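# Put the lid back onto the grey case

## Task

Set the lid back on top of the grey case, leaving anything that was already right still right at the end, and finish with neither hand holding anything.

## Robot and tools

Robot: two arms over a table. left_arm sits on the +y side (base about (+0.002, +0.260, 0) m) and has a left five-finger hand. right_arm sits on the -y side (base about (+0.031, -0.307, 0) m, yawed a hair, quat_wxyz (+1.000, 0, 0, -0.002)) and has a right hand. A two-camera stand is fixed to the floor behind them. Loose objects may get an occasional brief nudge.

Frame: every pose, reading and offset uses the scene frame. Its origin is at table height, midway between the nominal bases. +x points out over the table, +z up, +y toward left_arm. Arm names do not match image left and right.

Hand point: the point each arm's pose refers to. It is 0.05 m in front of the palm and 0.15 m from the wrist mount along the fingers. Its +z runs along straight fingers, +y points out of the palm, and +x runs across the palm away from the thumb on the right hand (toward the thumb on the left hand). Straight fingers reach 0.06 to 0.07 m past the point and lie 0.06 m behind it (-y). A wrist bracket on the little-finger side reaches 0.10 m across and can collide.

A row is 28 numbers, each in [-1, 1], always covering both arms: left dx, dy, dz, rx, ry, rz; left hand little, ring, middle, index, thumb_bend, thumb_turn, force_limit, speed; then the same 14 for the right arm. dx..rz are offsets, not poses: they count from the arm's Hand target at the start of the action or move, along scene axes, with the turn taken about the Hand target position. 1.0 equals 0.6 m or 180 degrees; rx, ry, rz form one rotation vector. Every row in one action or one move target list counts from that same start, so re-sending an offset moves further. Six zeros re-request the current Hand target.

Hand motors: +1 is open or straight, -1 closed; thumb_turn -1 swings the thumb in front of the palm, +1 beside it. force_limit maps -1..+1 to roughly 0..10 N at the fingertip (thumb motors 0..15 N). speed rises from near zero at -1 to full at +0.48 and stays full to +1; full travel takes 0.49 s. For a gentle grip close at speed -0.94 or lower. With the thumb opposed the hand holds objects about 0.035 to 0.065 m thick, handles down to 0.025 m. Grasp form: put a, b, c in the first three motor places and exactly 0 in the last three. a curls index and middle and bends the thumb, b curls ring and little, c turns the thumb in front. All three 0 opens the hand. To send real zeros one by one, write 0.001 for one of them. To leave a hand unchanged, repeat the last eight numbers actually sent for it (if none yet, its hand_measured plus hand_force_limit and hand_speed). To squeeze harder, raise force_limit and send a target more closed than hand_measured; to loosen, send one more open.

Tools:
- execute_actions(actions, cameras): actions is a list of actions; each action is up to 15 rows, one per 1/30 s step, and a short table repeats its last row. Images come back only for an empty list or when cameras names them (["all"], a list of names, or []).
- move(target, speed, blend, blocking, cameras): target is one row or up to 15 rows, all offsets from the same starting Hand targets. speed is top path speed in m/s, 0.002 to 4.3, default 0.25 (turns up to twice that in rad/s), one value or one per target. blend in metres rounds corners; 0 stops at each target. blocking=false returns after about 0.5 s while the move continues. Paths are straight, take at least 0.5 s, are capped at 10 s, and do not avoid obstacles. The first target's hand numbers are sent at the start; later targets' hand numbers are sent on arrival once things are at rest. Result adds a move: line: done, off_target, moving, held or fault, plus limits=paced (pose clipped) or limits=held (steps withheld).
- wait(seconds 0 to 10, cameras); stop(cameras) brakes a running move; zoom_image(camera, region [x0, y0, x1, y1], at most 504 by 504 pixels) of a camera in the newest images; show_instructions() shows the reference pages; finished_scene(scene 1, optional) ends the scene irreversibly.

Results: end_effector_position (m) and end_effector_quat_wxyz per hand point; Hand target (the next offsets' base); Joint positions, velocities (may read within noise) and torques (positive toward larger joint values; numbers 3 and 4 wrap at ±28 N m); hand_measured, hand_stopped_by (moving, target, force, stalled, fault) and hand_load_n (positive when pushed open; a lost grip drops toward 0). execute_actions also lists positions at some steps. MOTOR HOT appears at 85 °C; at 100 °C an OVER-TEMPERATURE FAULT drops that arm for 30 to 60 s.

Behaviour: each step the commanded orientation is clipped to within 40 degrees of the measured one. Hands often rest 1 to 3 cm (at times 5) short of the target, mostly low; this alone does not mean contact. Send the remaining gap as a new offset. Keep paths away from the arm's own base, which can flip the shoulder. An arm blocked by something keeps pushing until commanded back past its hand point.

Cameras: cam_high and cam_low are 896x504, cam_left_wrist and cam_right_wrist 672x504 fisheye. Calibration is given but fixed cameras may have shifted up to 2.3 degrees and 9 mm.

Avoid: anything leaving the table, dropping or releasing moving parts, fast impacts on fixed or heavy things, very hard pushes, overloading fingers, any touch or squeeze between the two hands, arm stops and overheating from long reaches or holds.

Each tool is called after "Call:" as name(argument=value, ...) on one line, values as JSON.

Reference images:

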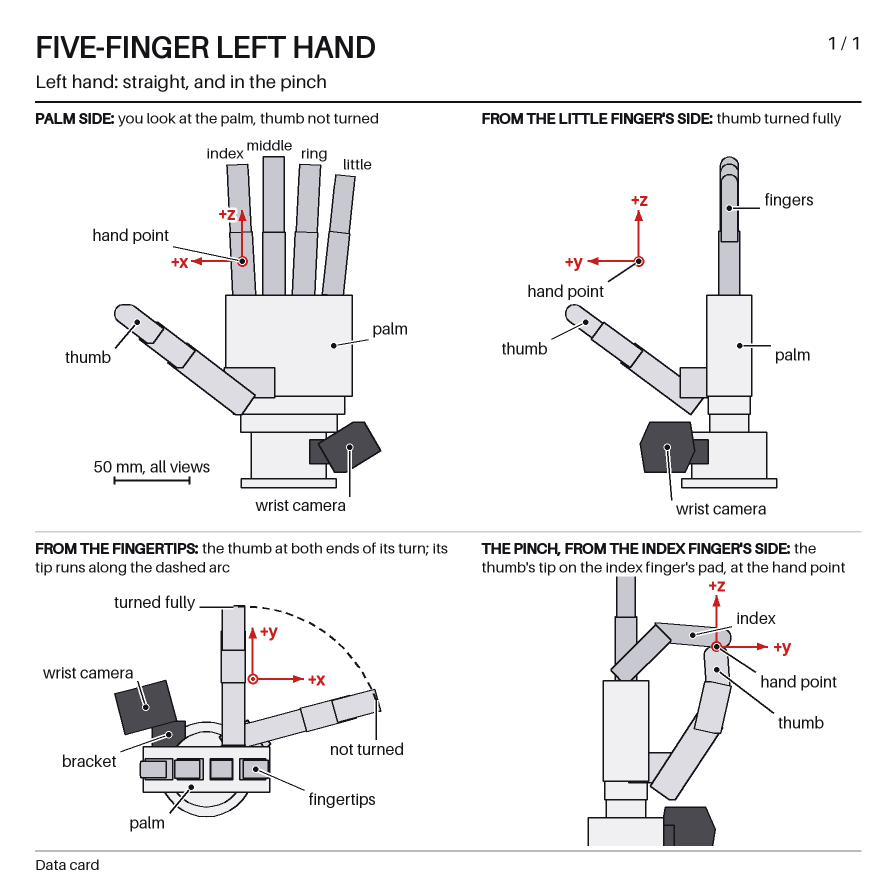

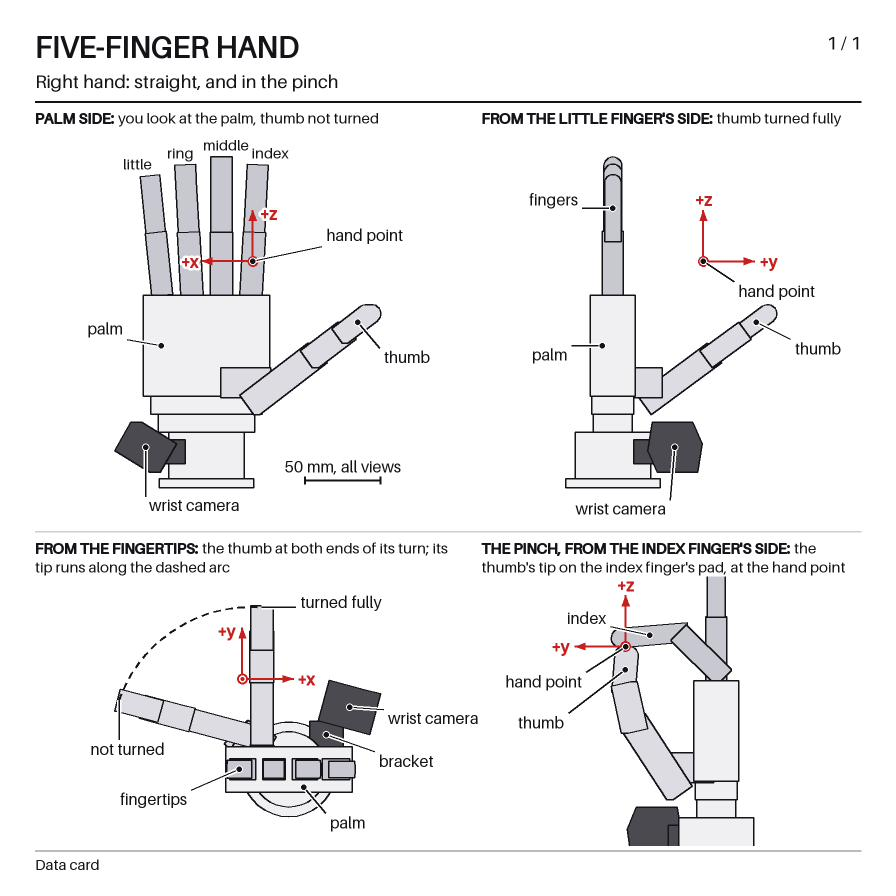

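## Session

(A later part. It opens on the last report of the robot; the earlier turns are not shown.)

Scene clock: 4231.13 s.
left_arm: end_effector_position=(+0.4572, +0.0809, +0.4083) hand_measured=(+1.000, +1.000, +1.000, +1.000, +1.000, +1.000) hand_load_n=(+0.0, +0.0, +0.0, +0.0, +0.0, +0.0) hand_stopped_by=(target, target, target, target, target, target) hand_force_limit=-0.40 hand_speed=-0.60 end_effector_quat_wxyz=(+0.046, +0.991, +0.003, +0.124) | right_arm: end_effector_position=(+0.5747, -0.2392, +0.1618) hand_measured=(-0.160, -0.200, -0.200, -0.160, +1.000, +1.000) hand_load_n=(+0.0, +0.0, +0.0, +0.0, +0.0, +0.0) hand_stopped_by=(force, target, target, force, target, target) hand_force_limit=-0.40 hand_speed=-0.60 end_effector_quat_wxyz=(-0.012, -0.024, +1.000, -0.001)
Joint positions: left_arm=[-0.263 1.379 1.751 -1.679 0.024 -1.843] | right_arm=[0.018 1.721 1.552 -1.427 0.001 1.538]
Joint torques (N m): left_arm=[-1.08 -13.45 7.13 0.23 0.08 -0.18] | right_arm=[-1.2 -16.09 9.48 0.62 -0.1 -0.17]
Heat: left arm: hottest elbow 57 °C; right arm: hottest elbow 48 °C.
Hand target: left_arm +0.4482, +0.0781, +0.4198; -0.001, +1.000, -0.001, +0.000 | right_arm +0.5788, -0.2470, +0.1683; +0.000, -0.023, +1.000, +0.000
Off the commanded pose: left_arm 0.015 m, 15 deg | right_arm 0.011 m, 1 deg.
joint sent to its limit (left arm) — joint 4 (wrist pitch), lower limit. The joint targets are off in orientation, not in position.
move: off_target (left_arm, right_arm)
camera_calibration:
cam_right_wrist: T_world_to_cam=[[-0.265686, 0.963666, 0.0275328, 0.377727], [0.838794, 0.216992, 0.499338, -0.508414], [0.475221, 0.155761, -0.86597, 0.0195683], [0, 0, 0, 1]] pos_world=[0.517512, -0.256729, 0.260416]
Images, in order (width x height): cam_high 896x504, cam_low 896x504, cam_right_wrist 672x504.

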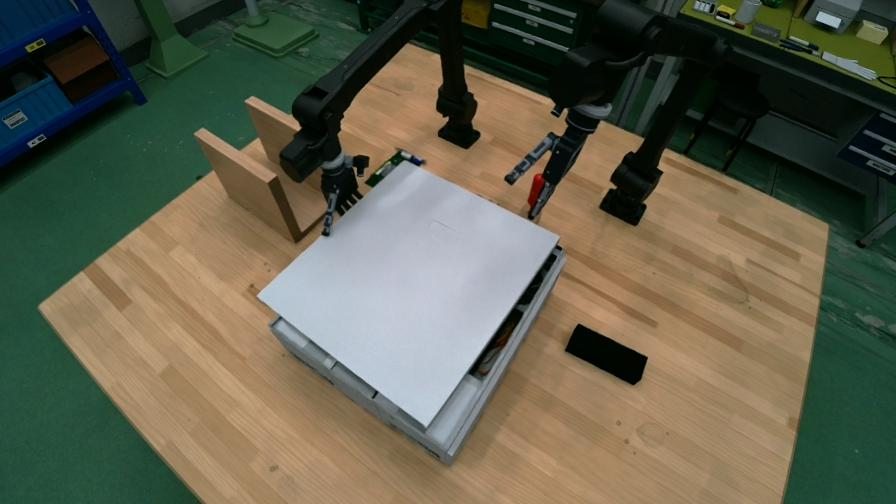

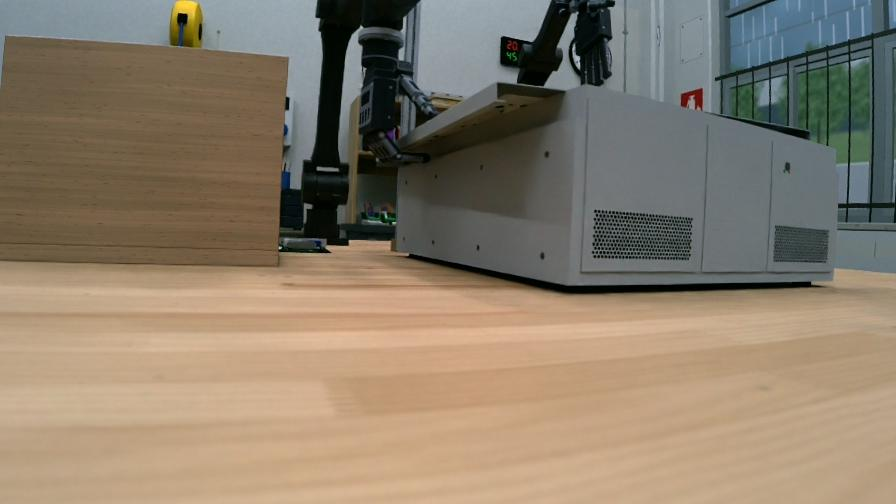

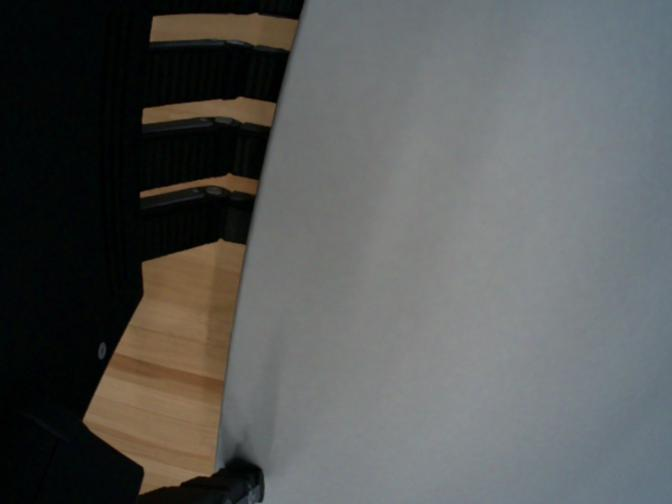

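Call:
move(target=[[0,0,0,0,0,0,1,1,1,1,1,1,-0.4,-0.6,0.0,0.0,-0.04,0,0,0,-0.2,-0.2,-0.2,-0.2,1,1,-0.4,-0.6],[0,0,0,0,0,0,1,1,1,1,1,1,-0.4,-0.6,0.0,-0.12,-0.04,0,0,0,-0.2,-0.2,-0.2,-0.2,1,1,-0.4,-0.6],[0,0,0,0,0,0,1,1,1,1,1,1,-0.4,-0.6,-0.1,-0.15,0.3,0,0,0,1,1,1,1,1,-1,-0.4,0.2]], speed=0.15, blend=[0,0.02,0], cameras=["cam_high","cam_low"])

Scene clock: 4330.53 s.
left_arm: end_effector_position=(+0.4572, +0.0809, +0.4083) hand_measured=(+1.000, +1.000, +1.000, +1.000, +1.000, +1.000) hand_load_n=(+0.0, +0.0, +0.0, +0.0, +0.0, +0.0) hand_stopped_by=(target, target, target, target, target, target) hand_force_limit=-0.40 hand_speed=-0.60 end_effector_quat_wxyz=(+0.046, +0.991, +0.003, +0.124) | right_arm: end_effector_position=(+0.5143, -0.3295, +0.3306) hand_measured=(+1.000, +1.000, +1.000, +1.000, +1.000, -1.000) hand_load_n=(+0.0, +0.0, +0.0, +0.0, +0.0, +0.0) hand_stopped_by=(target, target, target, target, target, target) hand_force_limit=-0.40 hand_speed=0.20 end_effector_quat_wxyz=(+0.055, -0.021, +0.998, -0.002)
Joint positions: left_arm=[-0.263 1.379 1.751 -1.679 0.024 -1.843] | right_arm=[-0.186 1.492 1.705 -1.674 -0.02 1.34]
Joint torques (N m): left_arm=[-1.67 -13.92 7.19 0.32 0.05 -0.2] | right_arm=[-1.2 -11.75 13.27 0.01 -0.16 -0.15]
Heat: left arm: hottest elbow 56 °C; right arm: hottest elbow 46 °C.
Hand target: left_arm +0.4482, +0.0781, +0.4198; -0.001, +1.000, -0.001, +0.000 | right_arm +0.5188, -0.3370, +0.3481; -0.001, -0.023, +1.000, +0.000
Off the commanded pose: left_arm 0.015 m, 15 deg | right_arm 0.020 m, 6 deg.
joint sent to its limit (left arm) — joint 4 (wrist pitch), lower limit. The joint targets are off in orientation, not in position.
joint sent to its limit (right arm) — joint 4 (wrist pitch), lower limit. The joint targets are off in orientation, not in position.
move: off_target (left_arm, right_arm); target 3's new numbers were sent with right_arm's hand 0.020 m and 6 deg from that target
Images, in order (width x height): cam_high 896x504, cam_low 896x504.

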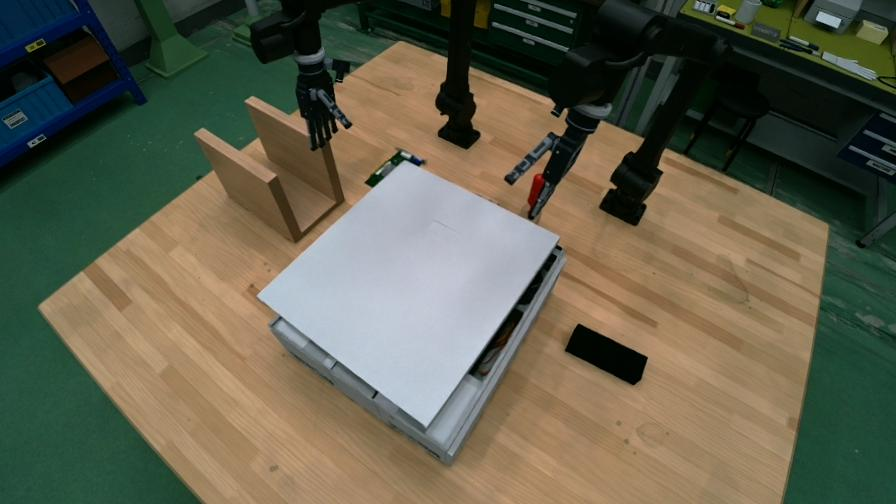

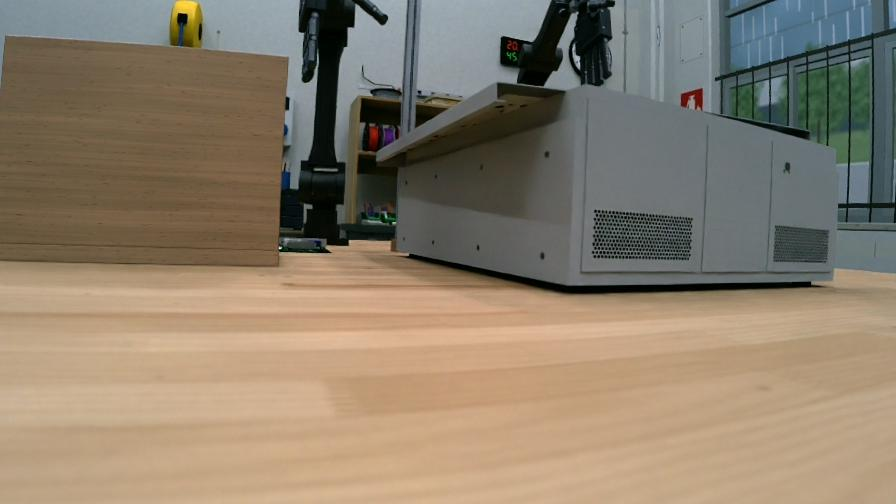

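Call:
move(target=[[0,0,0,0,0,0,1,1,1,1,1,1,-0.4,-0.6,-0.498,0.245,-0.03,0,0,0.49,1,1,1,1,1,-1,-0.4,0.2],[0,0,0,0,0,0,1,1,1,1,1,1,-0.4,-0.6,-0.498,0.245,-0.37,0,0,0.49,1,1,1,1,1,-1,-0.4,0.2]], speed=0.25, cameras=["cam_high","cam_right_wrist"])

Scene clock: 4344.93 s.
left_arm: end_effector_position=(+0.4572, +0.0809, +0.4083) hand_measured=(+1.000, +1.000, +1.000, +1.000, +1.000, +1.000) hand_load_n=(+0.0, +0.0, +0.0, +0.0, +0.0, +0.0) hand_stopped_by=(target, target, target, target, target, target) hand_force_limit=-0.40 hand_speed=-0.60 end_effector_quat_wxyz=(+0.046, +0.991, +0.003, +0.124) | right_arm: end_effector_position=(+0.2159, -0.1951, +0.1257) hand_measured=(+1.000, +1.000, +1.000, +1.000, +1.000, -1.000) hand_load_n=(+0.0, +0.0, +0.0, +0.0, +0.0, +0.0) hand_stopped_by=(target, target, target, target, target, target) hand_force_limit=-0.40 hand_speed=0.20 end_effector_quat_wxyz=(+0.006, +0.712, -0.702, -0.004)
Joint positions: left_arm=[-0.263 1.379 1.751 -1.679 0.024 -1.843] | right_arm=[0.328 1.053 0.788 -1.319 -0.002 0.311]
Joint torques (N m): left_arm=[-1.96 -13.1 7.16 0.29 0.08 -0.19] | right_arm=[0.97 -3.66 9.61 0.65 0.08 0.12]
Heat: left arm: hottest elbow 56 °C; right arm: hottest elbow 46 °C.
Hand target: left_arm +0.4482, +0.0781, +0.4198; -0.001, +1.000, -0.001, +0.000 | right_arm +0.2201, -0.1899, +0.1261; +0.000, +0.712, -0.702, +0.001
Off the commanded pose: left_arm 0.015 m, 15 deg | right_arm 0.007 m, 1 deg.
joint sent to its limit (left arm) — joint 4 (wrist pitch), lower limit. The joint targets are off in orientation, not in position.
move: off_target (left_arm)
camera_calibration:
cam_right_wrist: T_world_to_cam=[[-0.971607, -0.233856, 0.0359247, 0.158622], [-0.181555, 0.834285, 0.520583, 0.139101], [-0.151713, 0.49928, -0.853055, 0.352697], [0, 0, 0, 1]] pos_world=[0.232881, -0.25505, 0.222758]
Images, in order (width x height): cam_high 896x504, cam_right_wrist 672x504.

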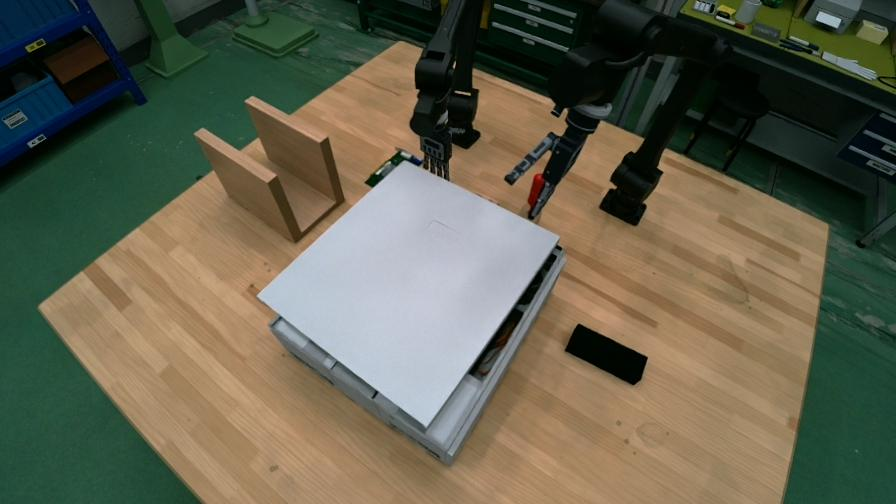

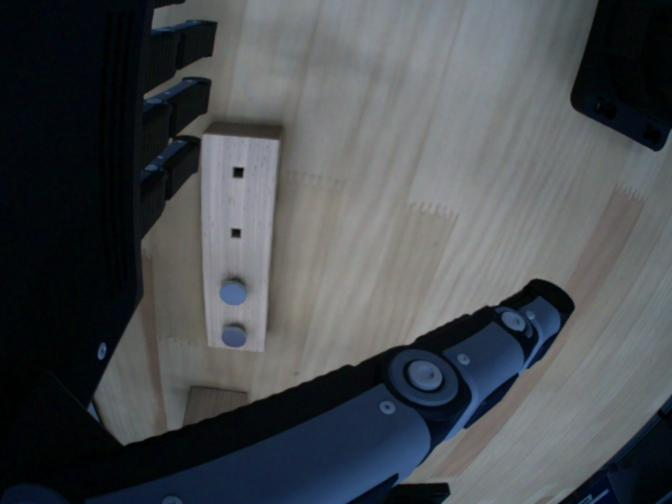

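Call:
move(target=[0,0,0,0,0,0,1,1,1,1,1,1,-0.4,-0.6,0.11,0,0,0,0,0,1,1,1,1,1,-1,-0.4,0.2], speed=0.08, cameras=["cam_high"])

Call:
zoom_image(camera="cam_high", region=[240, 100, 600, 470])

Scene clock: 4357.10 s.
left_arm: end_effector_position=(+0.4572, +0.0809, +0.4083) hand_measured=(+1.000, +1.000, +1.000, +1.000, +1.000, +1.000) hand_load_n=(+0.0, +0.0, +0.0, +0.0, +0.0, +0.0) hand_stopped_by=(target, target, target, target, target, target) hand_force_limit=-0.40 hand_speed=-0.60 end_effector_quat_wxyz=(+0.046, +0.991, +0.003, +0.124) | right_arm: end_effector_position=(+0.2644, -0.1910, +0.1148) hand_measured=(+1.000, +1.000, +1.000, +1.000, +1.000, -1.000) hand_load_n=(+0.0, +0.0, +0.0, +0.0, +0.0, +0.0) hand_stopped_by=(target, target, target, target, target, target) hand_force_limit=-0.40 hand_speed=0.20 end_effector_quat_wxyz=(+0.021, +0.712, -0.702, -0.011)
Joint positions: left_arm=[-0.263 1.379 1.751 -1.679 0.024 -1.843] | right_arm=[0.292 1.23 0.884 -1.271 0.001 0.274]
Joint torques (N m): left_arm=[-1.79 -13.04 7.31 0.21 0.08 -0.15] | right_arm=[-1.2 -5.95 12.94 0.5 0.03 -0.16]
Heat: left arm: hottest elbow 56 °C; right arm: hottest elbow 47 °C.
Hand target: left_arm +0.4482, +0.0781, +0.4198; -0.001, +1.000, -0.001, +0.000 | right_arm +0.2861, -0.1899, +0.1262; +0.000, +0.712, -0.702, +0.001
Off the commanded pose: left_arm 0.015 m, 15 deg | right_arm 0.024 m, 3 deg.
joint sent to its limit (left arm) — joint 4 (wrist pitch), lower limit. The joint targets are off in orientation, not in position.
move: off_target (left_arm, right_arm)
Images, in order (width x height): cam_high 896x504.

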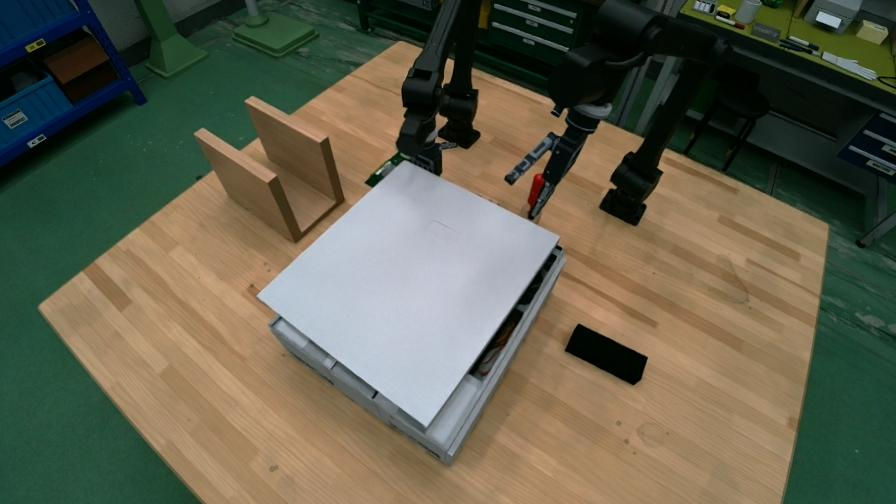

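Scaled by 1.362 from the camera's 896x504 image, which has a finer 1280x720 frame.

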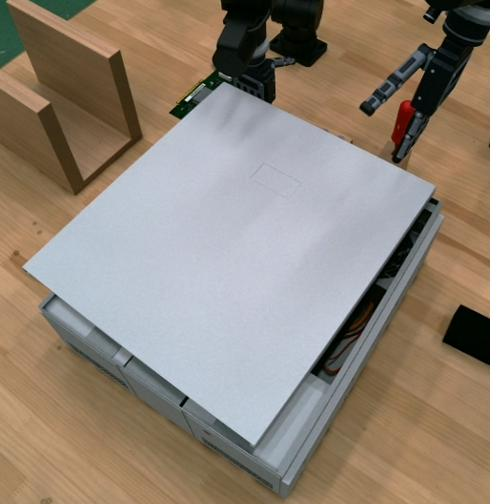

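Call:
execute_actions(actions=[], cameras=["cam_high","cam_low"])

Scene clock: 4395.13 s.
left_arm: end_effector_position=(+0.4572, +0.0809, +0.4083) hand_measured=(+1.000, +1.000, +1.000, +1.000, +1.000, +1.000) hand_load_n=(+0.0, +0.0, +0.0, +0.0, -0.5, +0.0) hand_stopped_by=(target, target, target, target, target, target) hand_force_limit=-0.40 hand_speed=-0.60 end_effector_quat_wxyz=(+0.046, +0.991, +0.003, +0.124) | right_arm: end_effector_position=(+0.2644, -0.1910, +0.1148) hand_measured=(+1.000, +1.000, +1.000, +1.000, +1.000, -1.000) hand_load_n=(+0.0, +0.0, +0.0, +0.0, +0.0, +0.0) hand_stopped_by=(target, target, target, target, target, target) hand_force_limit=-0.40 hand_speed=0.20 end_effector_quat_wxyz=(+0.021, +0.713, -0.701, -0.011)
Joint positions: left_arm=[-0.263 1.379 1.751 -1.679 0.024 -1.843] | right_arm=[0.292 1.23 0.884 -1.271 0.001 0.273]
Joint velocities: within noise
Joint torques (N m): left_arm=[-1.49 -13.63 7.24 0.25 0.04 -0.16] | right_arm=[-1.2 -6.01 12.94 0.5 0.03 -0.17]
Heat: left arm: hottest elbow 56 °C; right arm: hottest elbow 49 °C.
Hand target: left_arm +0.4482, +0.0781, +0.4198; -0.001, +1.000, -0.001, +0.000 | right_arm +0.2861, -0.1899, +0.1262; +0.000, +0.712, -0.702, +0.001
Off the commanded pose: left_arm 0.015 m, 15 deg | right_arm 0.024 m, 3 deg.
Images, in order (width x height): cam_high 896x504, cam_low 896x504.

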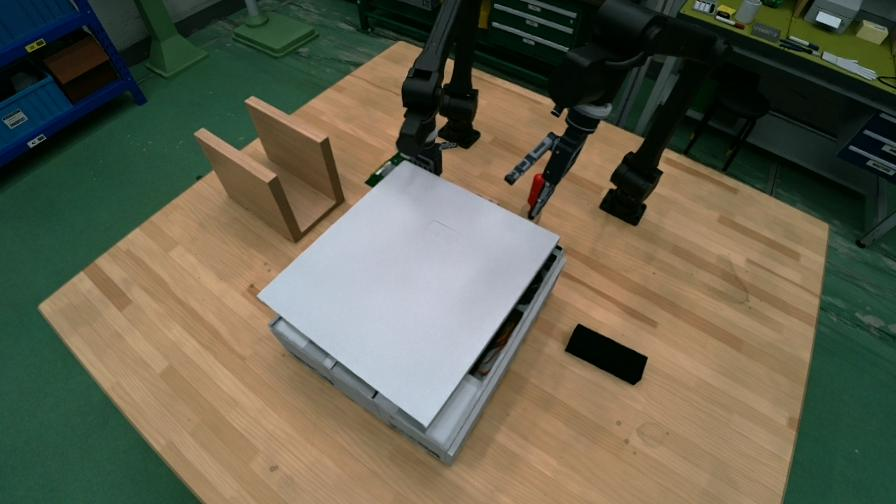

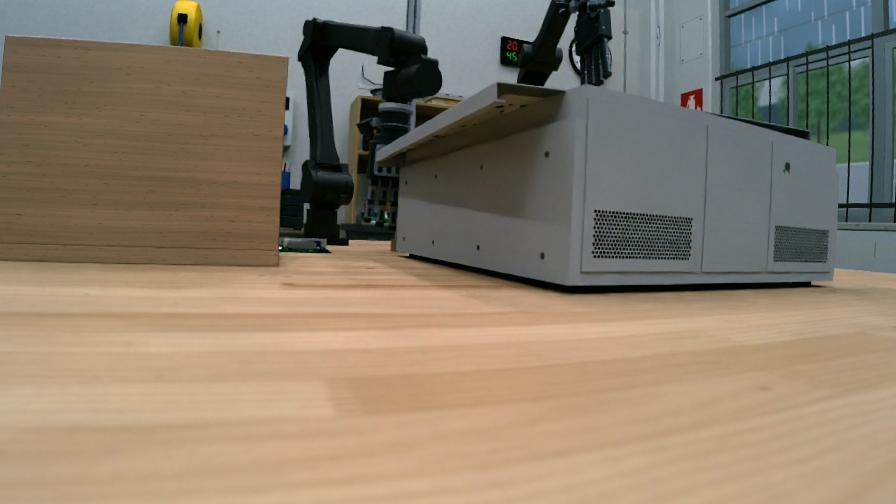

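Call:
move(target=[0,0,0,0,0,0,1,1,1,1,1,1,-0.4,-0.6,0.042,0,0,0,0,0,1,1,1,1,1,-1,-0.4,0.2], speed=0.06, cameras=["cam_high"])

Call:
zoom_image(camera="cam_high", region=[240, 140, 600, 440])

Scene clock: 4403.43 s.
left_arm: end_effector_position=(+0.4572, +0.0809, +0.4083) hand_measured=(+1.000, +1.000, +1.000, +1.000, +1.000, +1.000) hand_load_n=(+0.0, +0.0, +0.0, +0.0, +0.0, +0.0) hand_stopped_by=(target, target, target, target, target, target) hand_force_limit=-0.40 hand_speed=-0.60 end_effector_quat_wxyz=(+0.046, +0.991, +0.003, +0.124) | right_arm: end_effector_position=(+0.2890, -0.1902, +0.1154) hand_measured=(+1.000, +1.000, +1.000, +1.000, +1.000, -1.000) hand_load_n=(+0.0, +0.0, +0.0, +0.0, +0.0, +0.0) hand_stopped_by=(target, target, target, target, target, target) hand_force_limit=-0.40 hand_speed=0.20 end_effector_quat_wxyz=(+0.020, +0.711, -0.703, -0.011)
Joint positions: left_arm=[-0.263 1.379 1.751 -1.679 0.024 -1.843] | right_arm=[0.273 1.294 0.941 -1.263 0.001 0.257]
Joint torques (N m): left_arm=[-1.08 -12.86 7.2 0.31 0.08 -0.19] | right_arm=[-1.32 -6.89 13 0.51 0.03 -0.21]
Heat: left arm: hottest elbow 56 °C; right arm: hottest elbow 49 °C.
Hand target: left_arm +0.4482, +0.0781, +0.4198; -0.001, +1.000, -0.001, +0.000 | right_arm +0.3114, -0.1900, +0.1261; +0.000, +0.712, -0.702, +0.001
Off the commanded pose: left_arm 0.015 m, 15 deg | right_arm 0.025 m, 3 deg.
joint sent to its limit (left arm) — joint 4 (wrist pitch), lower limit. The joint targets are off in orientation, not in position.
move: off_target (left_arm, right_arm)
Images, in order (width x height): cam_high 896x504.

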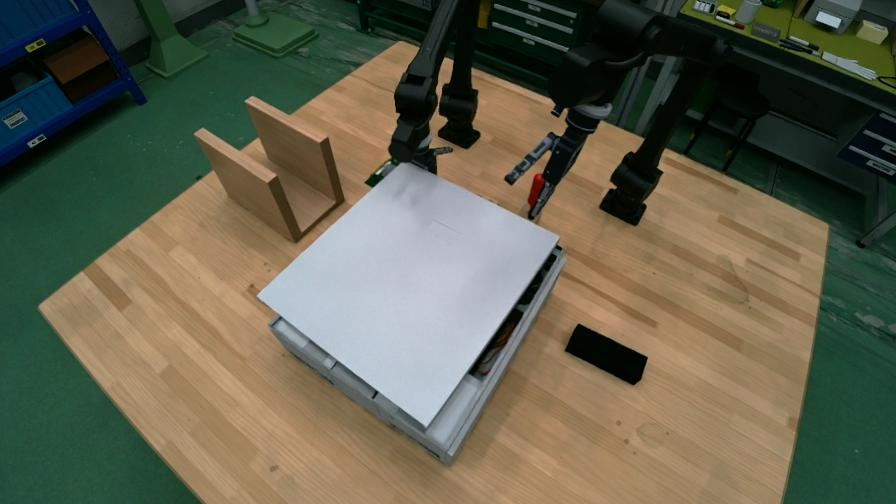

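Scaled by 1.400 from the camera's 896x504 image, which has a finer 1280x720 frame.

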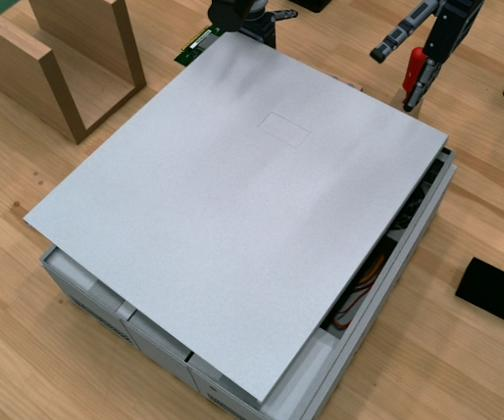

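Call:
move(target=[0,0,0,0,0,0,1,1,1,1,1,1,-0.4,-0.6,0.035,0,0,0,0,0,1,1,1,1,1,-1,-0.4,0.2], speed=0.06, cameras=["cam_high", "cam_low"])

Call:
zoom_image(camera="cam_high", region=[240, 140, 600, 440])

Scene clock: 4412.30 s.
left_arm: end_effector_position=(+0.4572, +0.0809, +0.4083) hand_measured=(+1.000, +1.000, +1.000, +1.000, +1.000, +1.000) hand_load_n=(+0.0, +0.0, +0.0, +0.0, +0.0, +0.5) hand_stopped_by=(target, target, target, target, target, target) hand_force_limit=-0.40 hand_speed=-0.60 end_effector_quat_wxyz=(+0.046, +0.991, +0.003, +0.124) | right_arm: end_effector_position=(+0.3024, -0.1918, +0.1132) hand_measured=(+1.000, +1.000, +1.000, +1.000, +1.000, -1.000) hand_load_n=(+0.0, +0.0, +0.0, +0.0, +0.0, +0.0) hand_stopped_by=(target, target, target, target, target, target) hand_force_limit=-0.40 hand_speed=0.20 end_effector_quat_wxyz=(+0.025, +0.717, -0.697, -0.015)
Joint positions: left_arm=[-0.263 1.379 1.751 -1.679 0.024 -1.843] | right_arm=[0.26 1.342 0.976 -1.263 0.001 0.229]
Joint torques (N m): left_arm=[-1.79 -13.22 7.13 0.21 0.09 -0.2] | right_arm=[-1.26 -7.06 14.27 0.59 0.02 -0.06]
Heat: left arm: hottest elbow 56 °C; right arm: hottest elbow 49 °C.
Hand target: left_arm +0.4482, +0.0781, +0.4198; -0.001, +1.000, -0.001, +0.000 | right_arm +0.3323, -0.1899, +0.1261; +0.000, +0.712, -0.702, +0.001
Off the commanded pose: left_arm 0.015 m, 15 deg | right_arm 0.033 m, 3 deg.
joint sent to its limit (left arm) — joint 4 (wrist pitch), lower limit. The joint targets are off in orientation, not in position.
move: off_target (left_arm, right_arm)
Images, in order (width x height): cam_high 896x504, cam_low 896x504.

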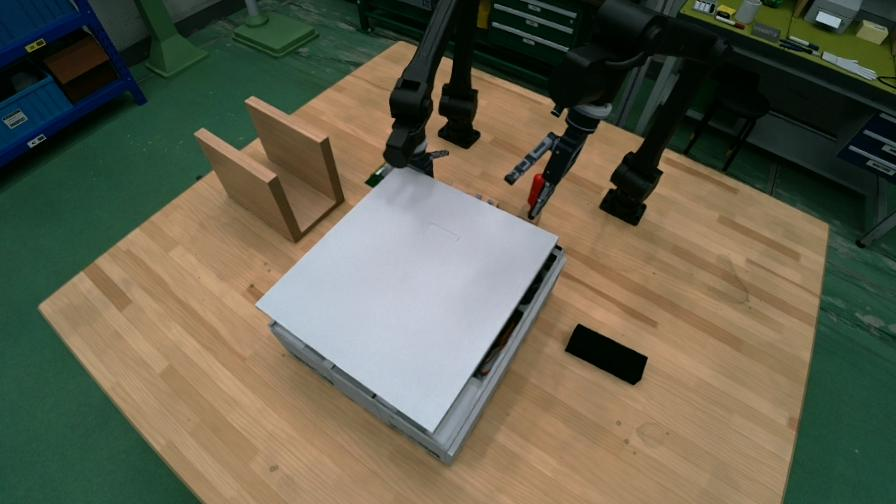

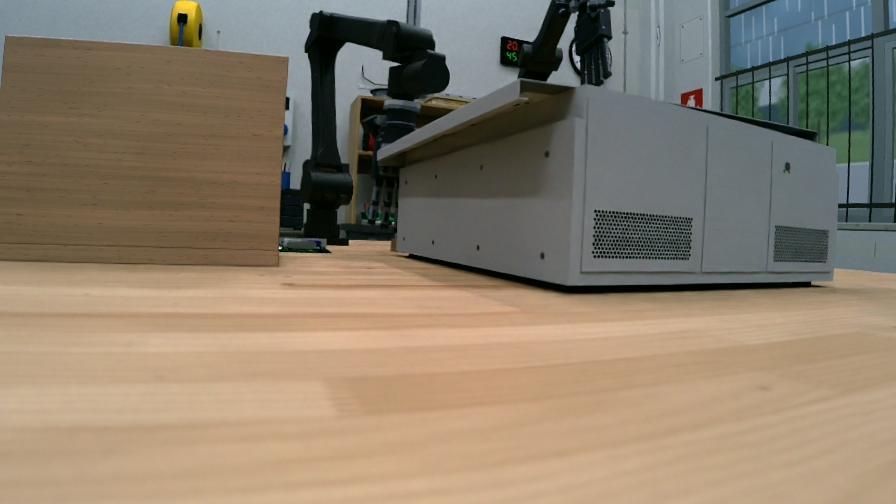

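Scaled by 1.400 from the camera's 896x504 image, which has a finer 1280x720 frame.

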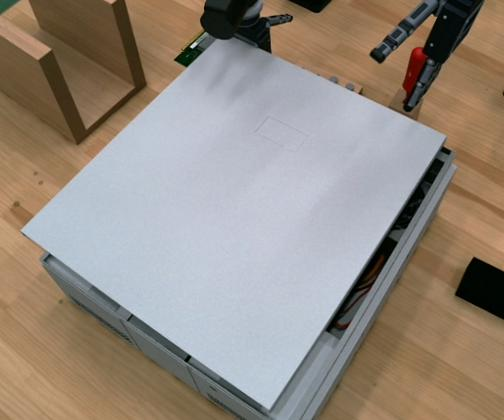

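Call:
zoom_image(camera="cam_high", region=[380, 140, 480, 220])

Call:
zoom_image(camera="cam_high", region=[500, 190, 600, 290])

Call:
zoom_image(camera="cam_high", region=[240, 260, 340, 360])

Call:
zoom_image(camera="cam_high", region=[390, 370, 500, 470])

Scaled by 5.040 from the camera's 896x504 image, which has a finer 1280x720 frame.

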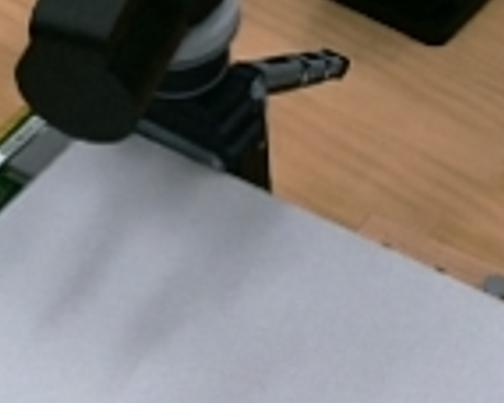

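Scaled by 5.040 from the camera's 896x504 image, which has a finer 1280x720 frame.

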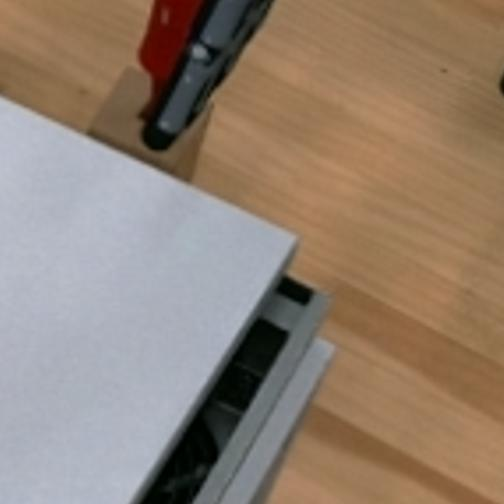

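Scaled by 5.040 from the camera's 896x504 image, which has a finer 1280x720 frame.

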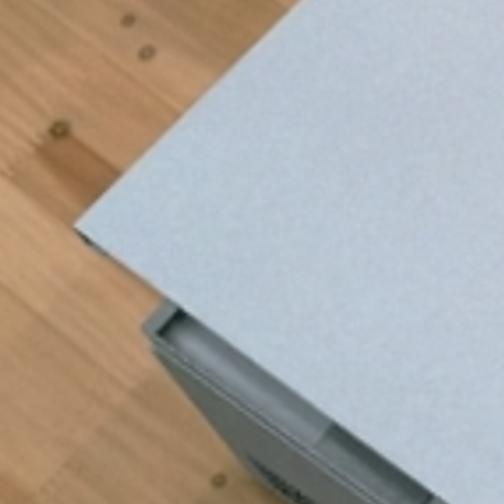

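Scaled by 4.582 from the camera's 896x504 image, which has a finer 1280x720 frame.

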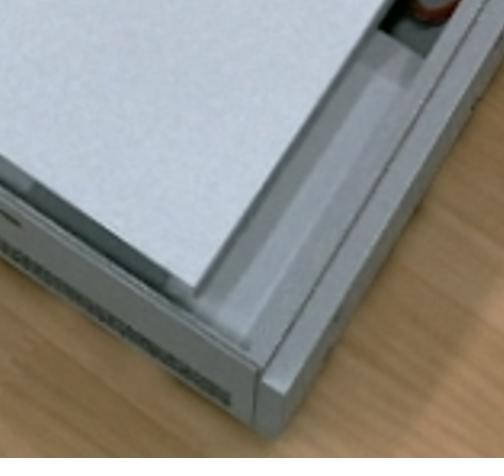

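Call:
move(target=[0,0,0,0,0,0,1,1,1,1,1,1,-0.4,-0.6,0.023,0,0,0,0,0,1,1,1,1,1,-1,-0.4,0.2], speed=0.05, cameras=["cam_high"])

Call:
zoom_image(camera="cam_high", region=[500, 190, 600, 290])

Call:
zoom_image(camera="cam_high", region=[240, 260, 340, 360])

Call:
zoom_image(camera="cam_high", region=[390, 370, 500, 470])

Scene clock: 4442.40 s.
left_arm: end_effector_position=(+0.4572, +0.0809, +0.4083) hand_measured=(+1.000, +1.000, +1.000, +1.000, +1.000, +1.000) hand_load_n=(+0.0, +0.0, +0.0, +0.0, +0.0, +0.0) hand_stopped_by=(target, target, target, target, target, target) hand_force_limit=-0.40 hand_speed=-0.60 end_effector_quat_wxyz=(+0.046, +0.991, +0.003, +0.124) | right_arm: end_effector_position=(+0.3156, -0.1920, +0.1132) hand_measured=(+1.000, +1.000, +1.000, +1.000, +1.000, -1.000) hand_load_n=(+0.5, +0.0, +0.0, +0.0, +0.0, +0.0) hand_stopped_by=(target, target, target, target, target, target) hand_force_limit=-0.40 hand_speed=0.20 end_effector_quat_wxyz=(+0.026, +0.718, -0.696, -0.015)
Joint positions: left_arm=[-0.263 1.379 1.751 -1.679 0.024 -1.843] | right_arm=[0.251 1.377 1.009 -1.263 0.001 0.216]
Joint torques (N m): left_arm=[-1.55 -13.45 7.2 0.32 0.09 -0.14] | right_arm=[-1.26 -7.71 14.32 0.65 0.02 -0.02]
Heat: left arm: hottest elbow 56 °C; right arm: hottest elbow 49 °C.
Hand target: left_arm +0.4482, +0.0781, +0.4198; -0.001, +1.000, -0.001, +0.000 | right_arm +0.3461, -0.1900, +0.1261; +0.000, +0.712, -0.702, +0.001
Off the commanded pose: left_arm 0.015 m, 15 deg | right_arm 0.033 m, 4 deg.
joint sent to its limit (left arm) — joint 4 (wrist pitch), lower limit. The joint targets are off in orientation, not in position.
move: off_target (left_arm, right_arm)
Images, in order (width x height): cam_high 896x504.

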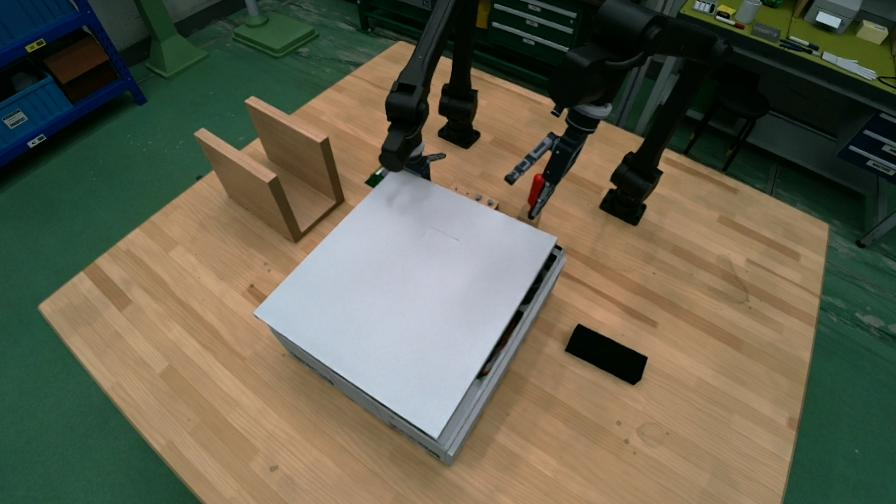

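Scaled by 5.040 from the camera's 896x504 image, which has a finer 1280x720 frame.

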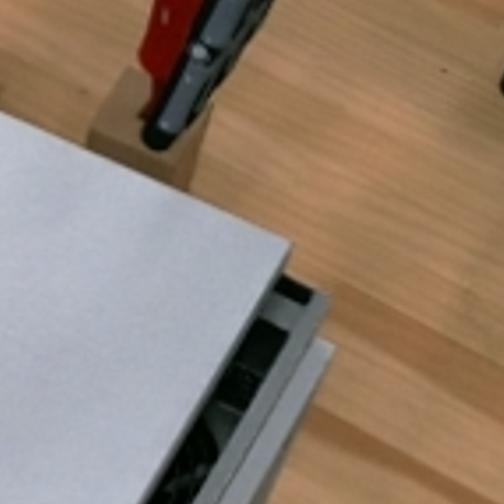

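Scaled by 5.040 from the camera's 896x504 image, which has a finer 1280x720 frame.

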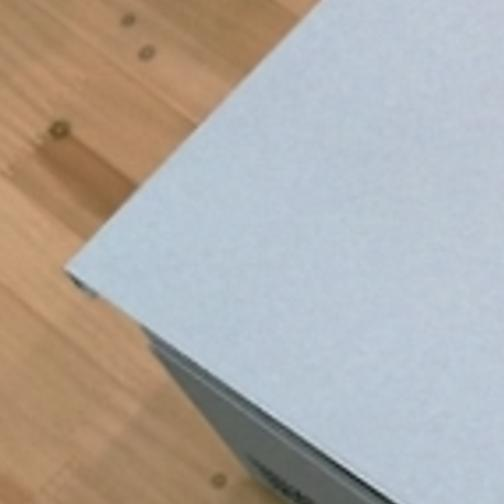

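Scaled by 4.582 from the camera's 896x504 image, which has a finer 1280x720 frame.

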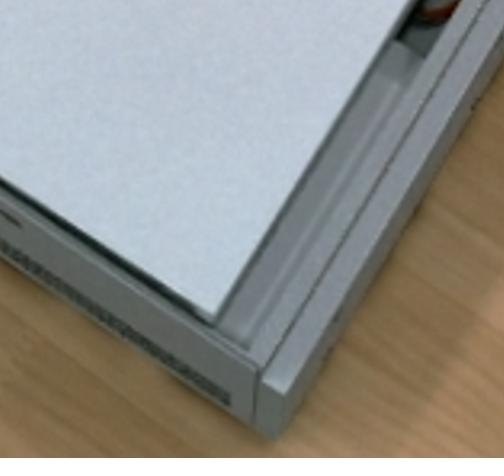

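Call:
execute_actions(actions=[], cameras=["all"])

Call:
zoom_image(camera="cam_low", region=[360, 60, 640, 200])

Call:
zoom_image(camera="cam_low", region=[580, 60, 860, 200])

Call:
zoom_image(camera="cam_high", region=[250, 290, 470, 470])

Scene clock: 4474.73 s.
left_arm: end_effector_position=(+0.4572, +0.0809, +0.4083) hand_measured=(+1.000, +1.000, +1.000, +1.000, +1.000, +1.000) hand_load_n=(+0.0, +0.0, +0.0, +0.0, +0.0, +0.0) hand_stopped_by=(target, target, target, target, target, target) hand_force_limit=-0.40 hand_speed=-0.60 end_effector_quat_wxyz=(+0.046, +0.991, +0.003, +0.124) | right_arm: end_effector_position=(+0.3156, -0.1920, +0.1132) hand_measured=(+1.000, +1.000, +1.000, +1.000, +1.000, -1.000) hand_load_n=(+0.0, +0.0, +0.0, +0.0, +0.0, +0.0) hand_stopped_by=(target, target, target, target, target, target) hand_force_limit=-0.40 hand_speed=0.20 end_effector_quat_wxyz=(+0.026, +0.718, -0.696, -0.015)
Joint positions: left_arm=[-0.263 1.379 1.751 -1.679 0.024 -1.843] | right_arm=[0.251 1.377 1.009 -1.263 0.001 0.216]
Joint velocities: within noise
Joint torques (N m): left_arm=[-1.49 -13.1 7.2 0.24 0.07 -0.15] | right_arm=[-1.38 -7.71 14.35 0.64 0.02 -0.03]
Heat: left arm: hottest elbow 56 °C; right arm: hottest elbow 50 °C.
Hand target: left_arm +0.4482, +0.0781, +0.4198; -0.001, +1.000, -0.001, +0.000 | right_arm +0.3461, -0.1900, +0.1261; +0.000, +0.712, -0.702, +0.001
Off the commanded pose: left_arm 0.015 m, 15 deg | right_arm 0.033 m, 4 deg.
camera_calibration:
cam_left_wrist: T_world_to_cam=[[0.239658, 0.970842, 0.00553453, -0.191694], [0.680383, -0.172018, 0.712382, -0.588452], [0.692562, -0.166963, -0.70177, 0.103321], [0, 0, 0, 1]] pos_world=[0.374758, 0.102131, 0.492771]
cam_right_wrist: T_world_to_cam=[[-0.96454, -0.250501, 0.0831352, 0.245865], [-0.172873, 0.837611, 0.518192, 0.159361], [-0.199443, 0.485445, -0.851214, 0.367752], [0, 0, 0, 1]] pos_world=[0.338041, -0.250417, 0.210016]

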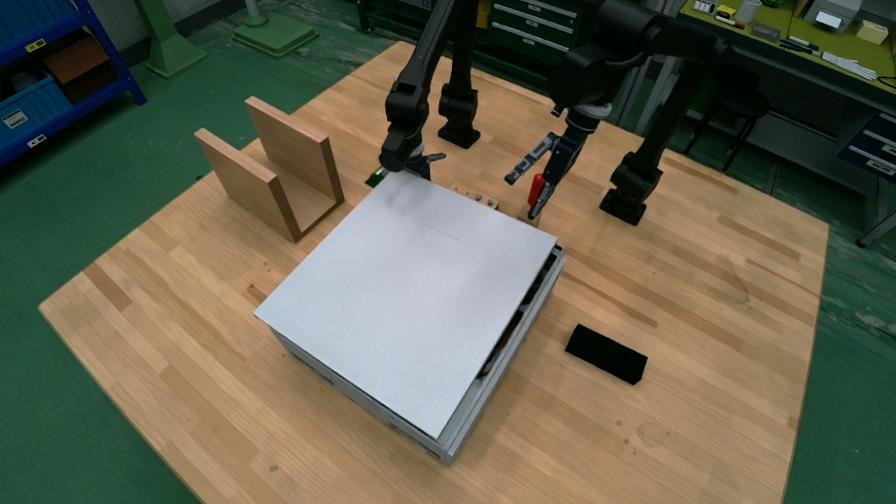

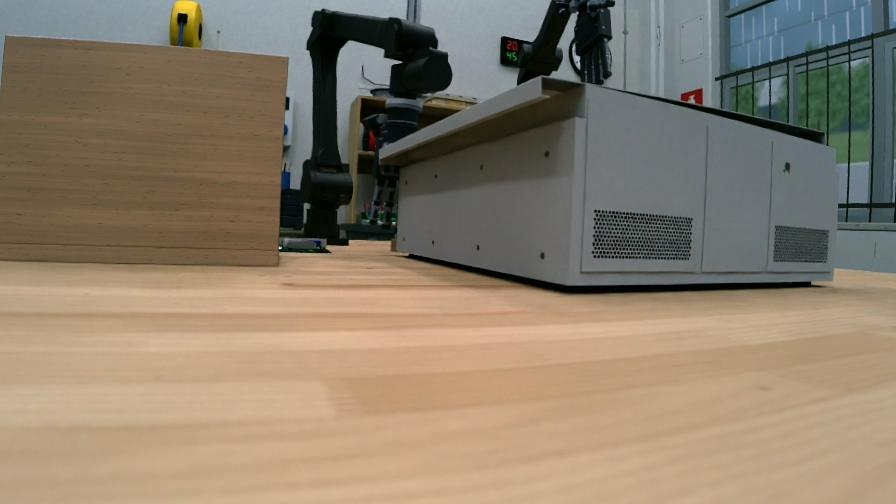

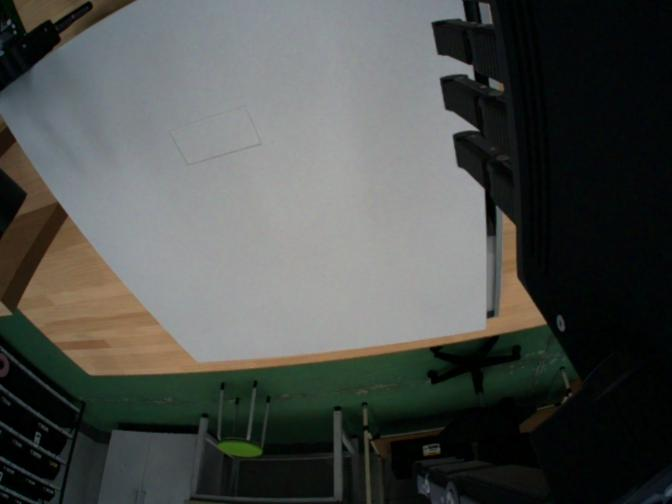

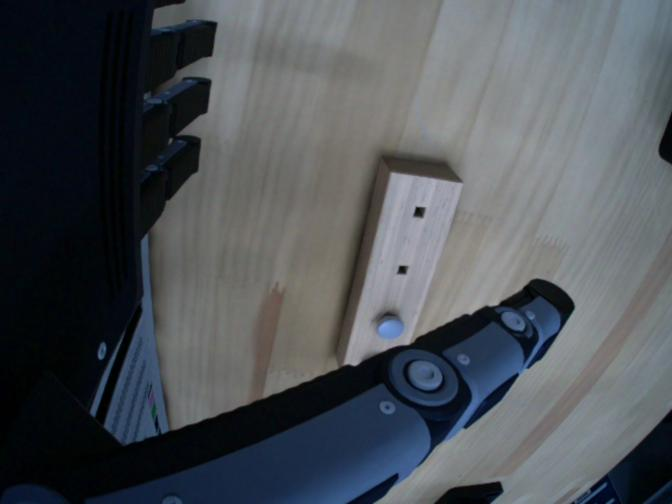

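Scaled by 1.800 from the camera's 896x504 image, which has a finer 1280x720 frame.

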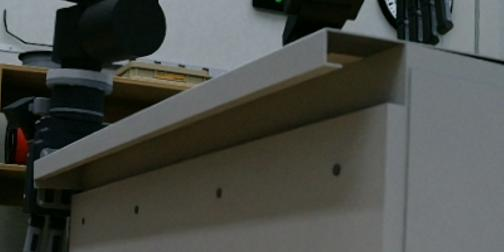

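Scaled by 1.800 from the camera's 896x504 image, which has a finer 1280x720 frame.

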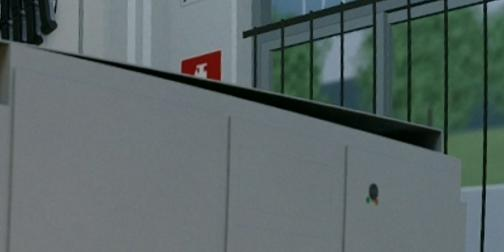

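Scaled by 2.291 from the camera's 896x504 image, which has a finer 1280x720 frame.

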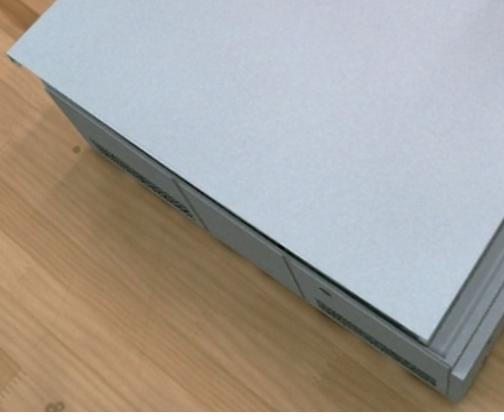

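Call:
zoom_image(camera="cam_high", region=[400, 410, 460, 470])

Call:
zoom_image(camera="cam_high", region=[250, 300, 310, 360])

Scaled by 8.400 from the camera's 896x504 image, which has a finer 1280x720 frame.

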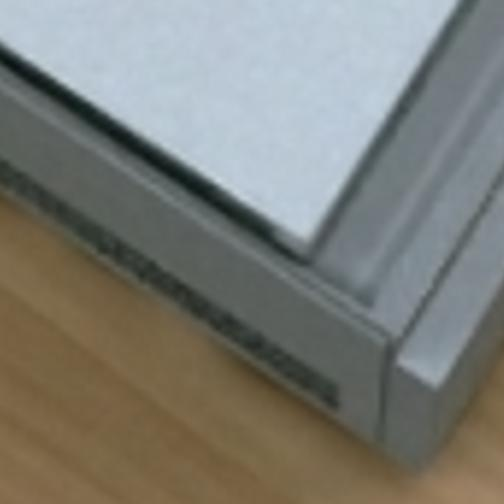

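Scaled by 8.400 from the camera's 896x504 image, which has a finer 1280x720 frame.

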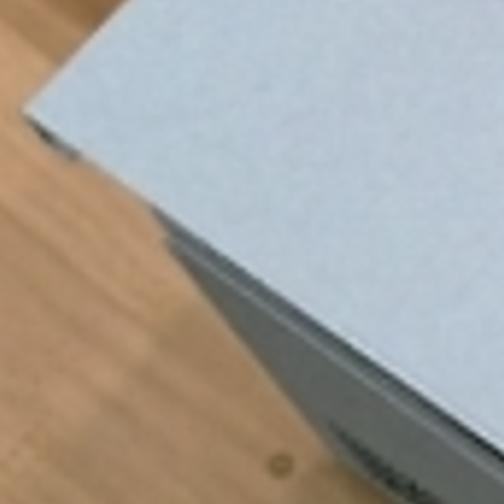

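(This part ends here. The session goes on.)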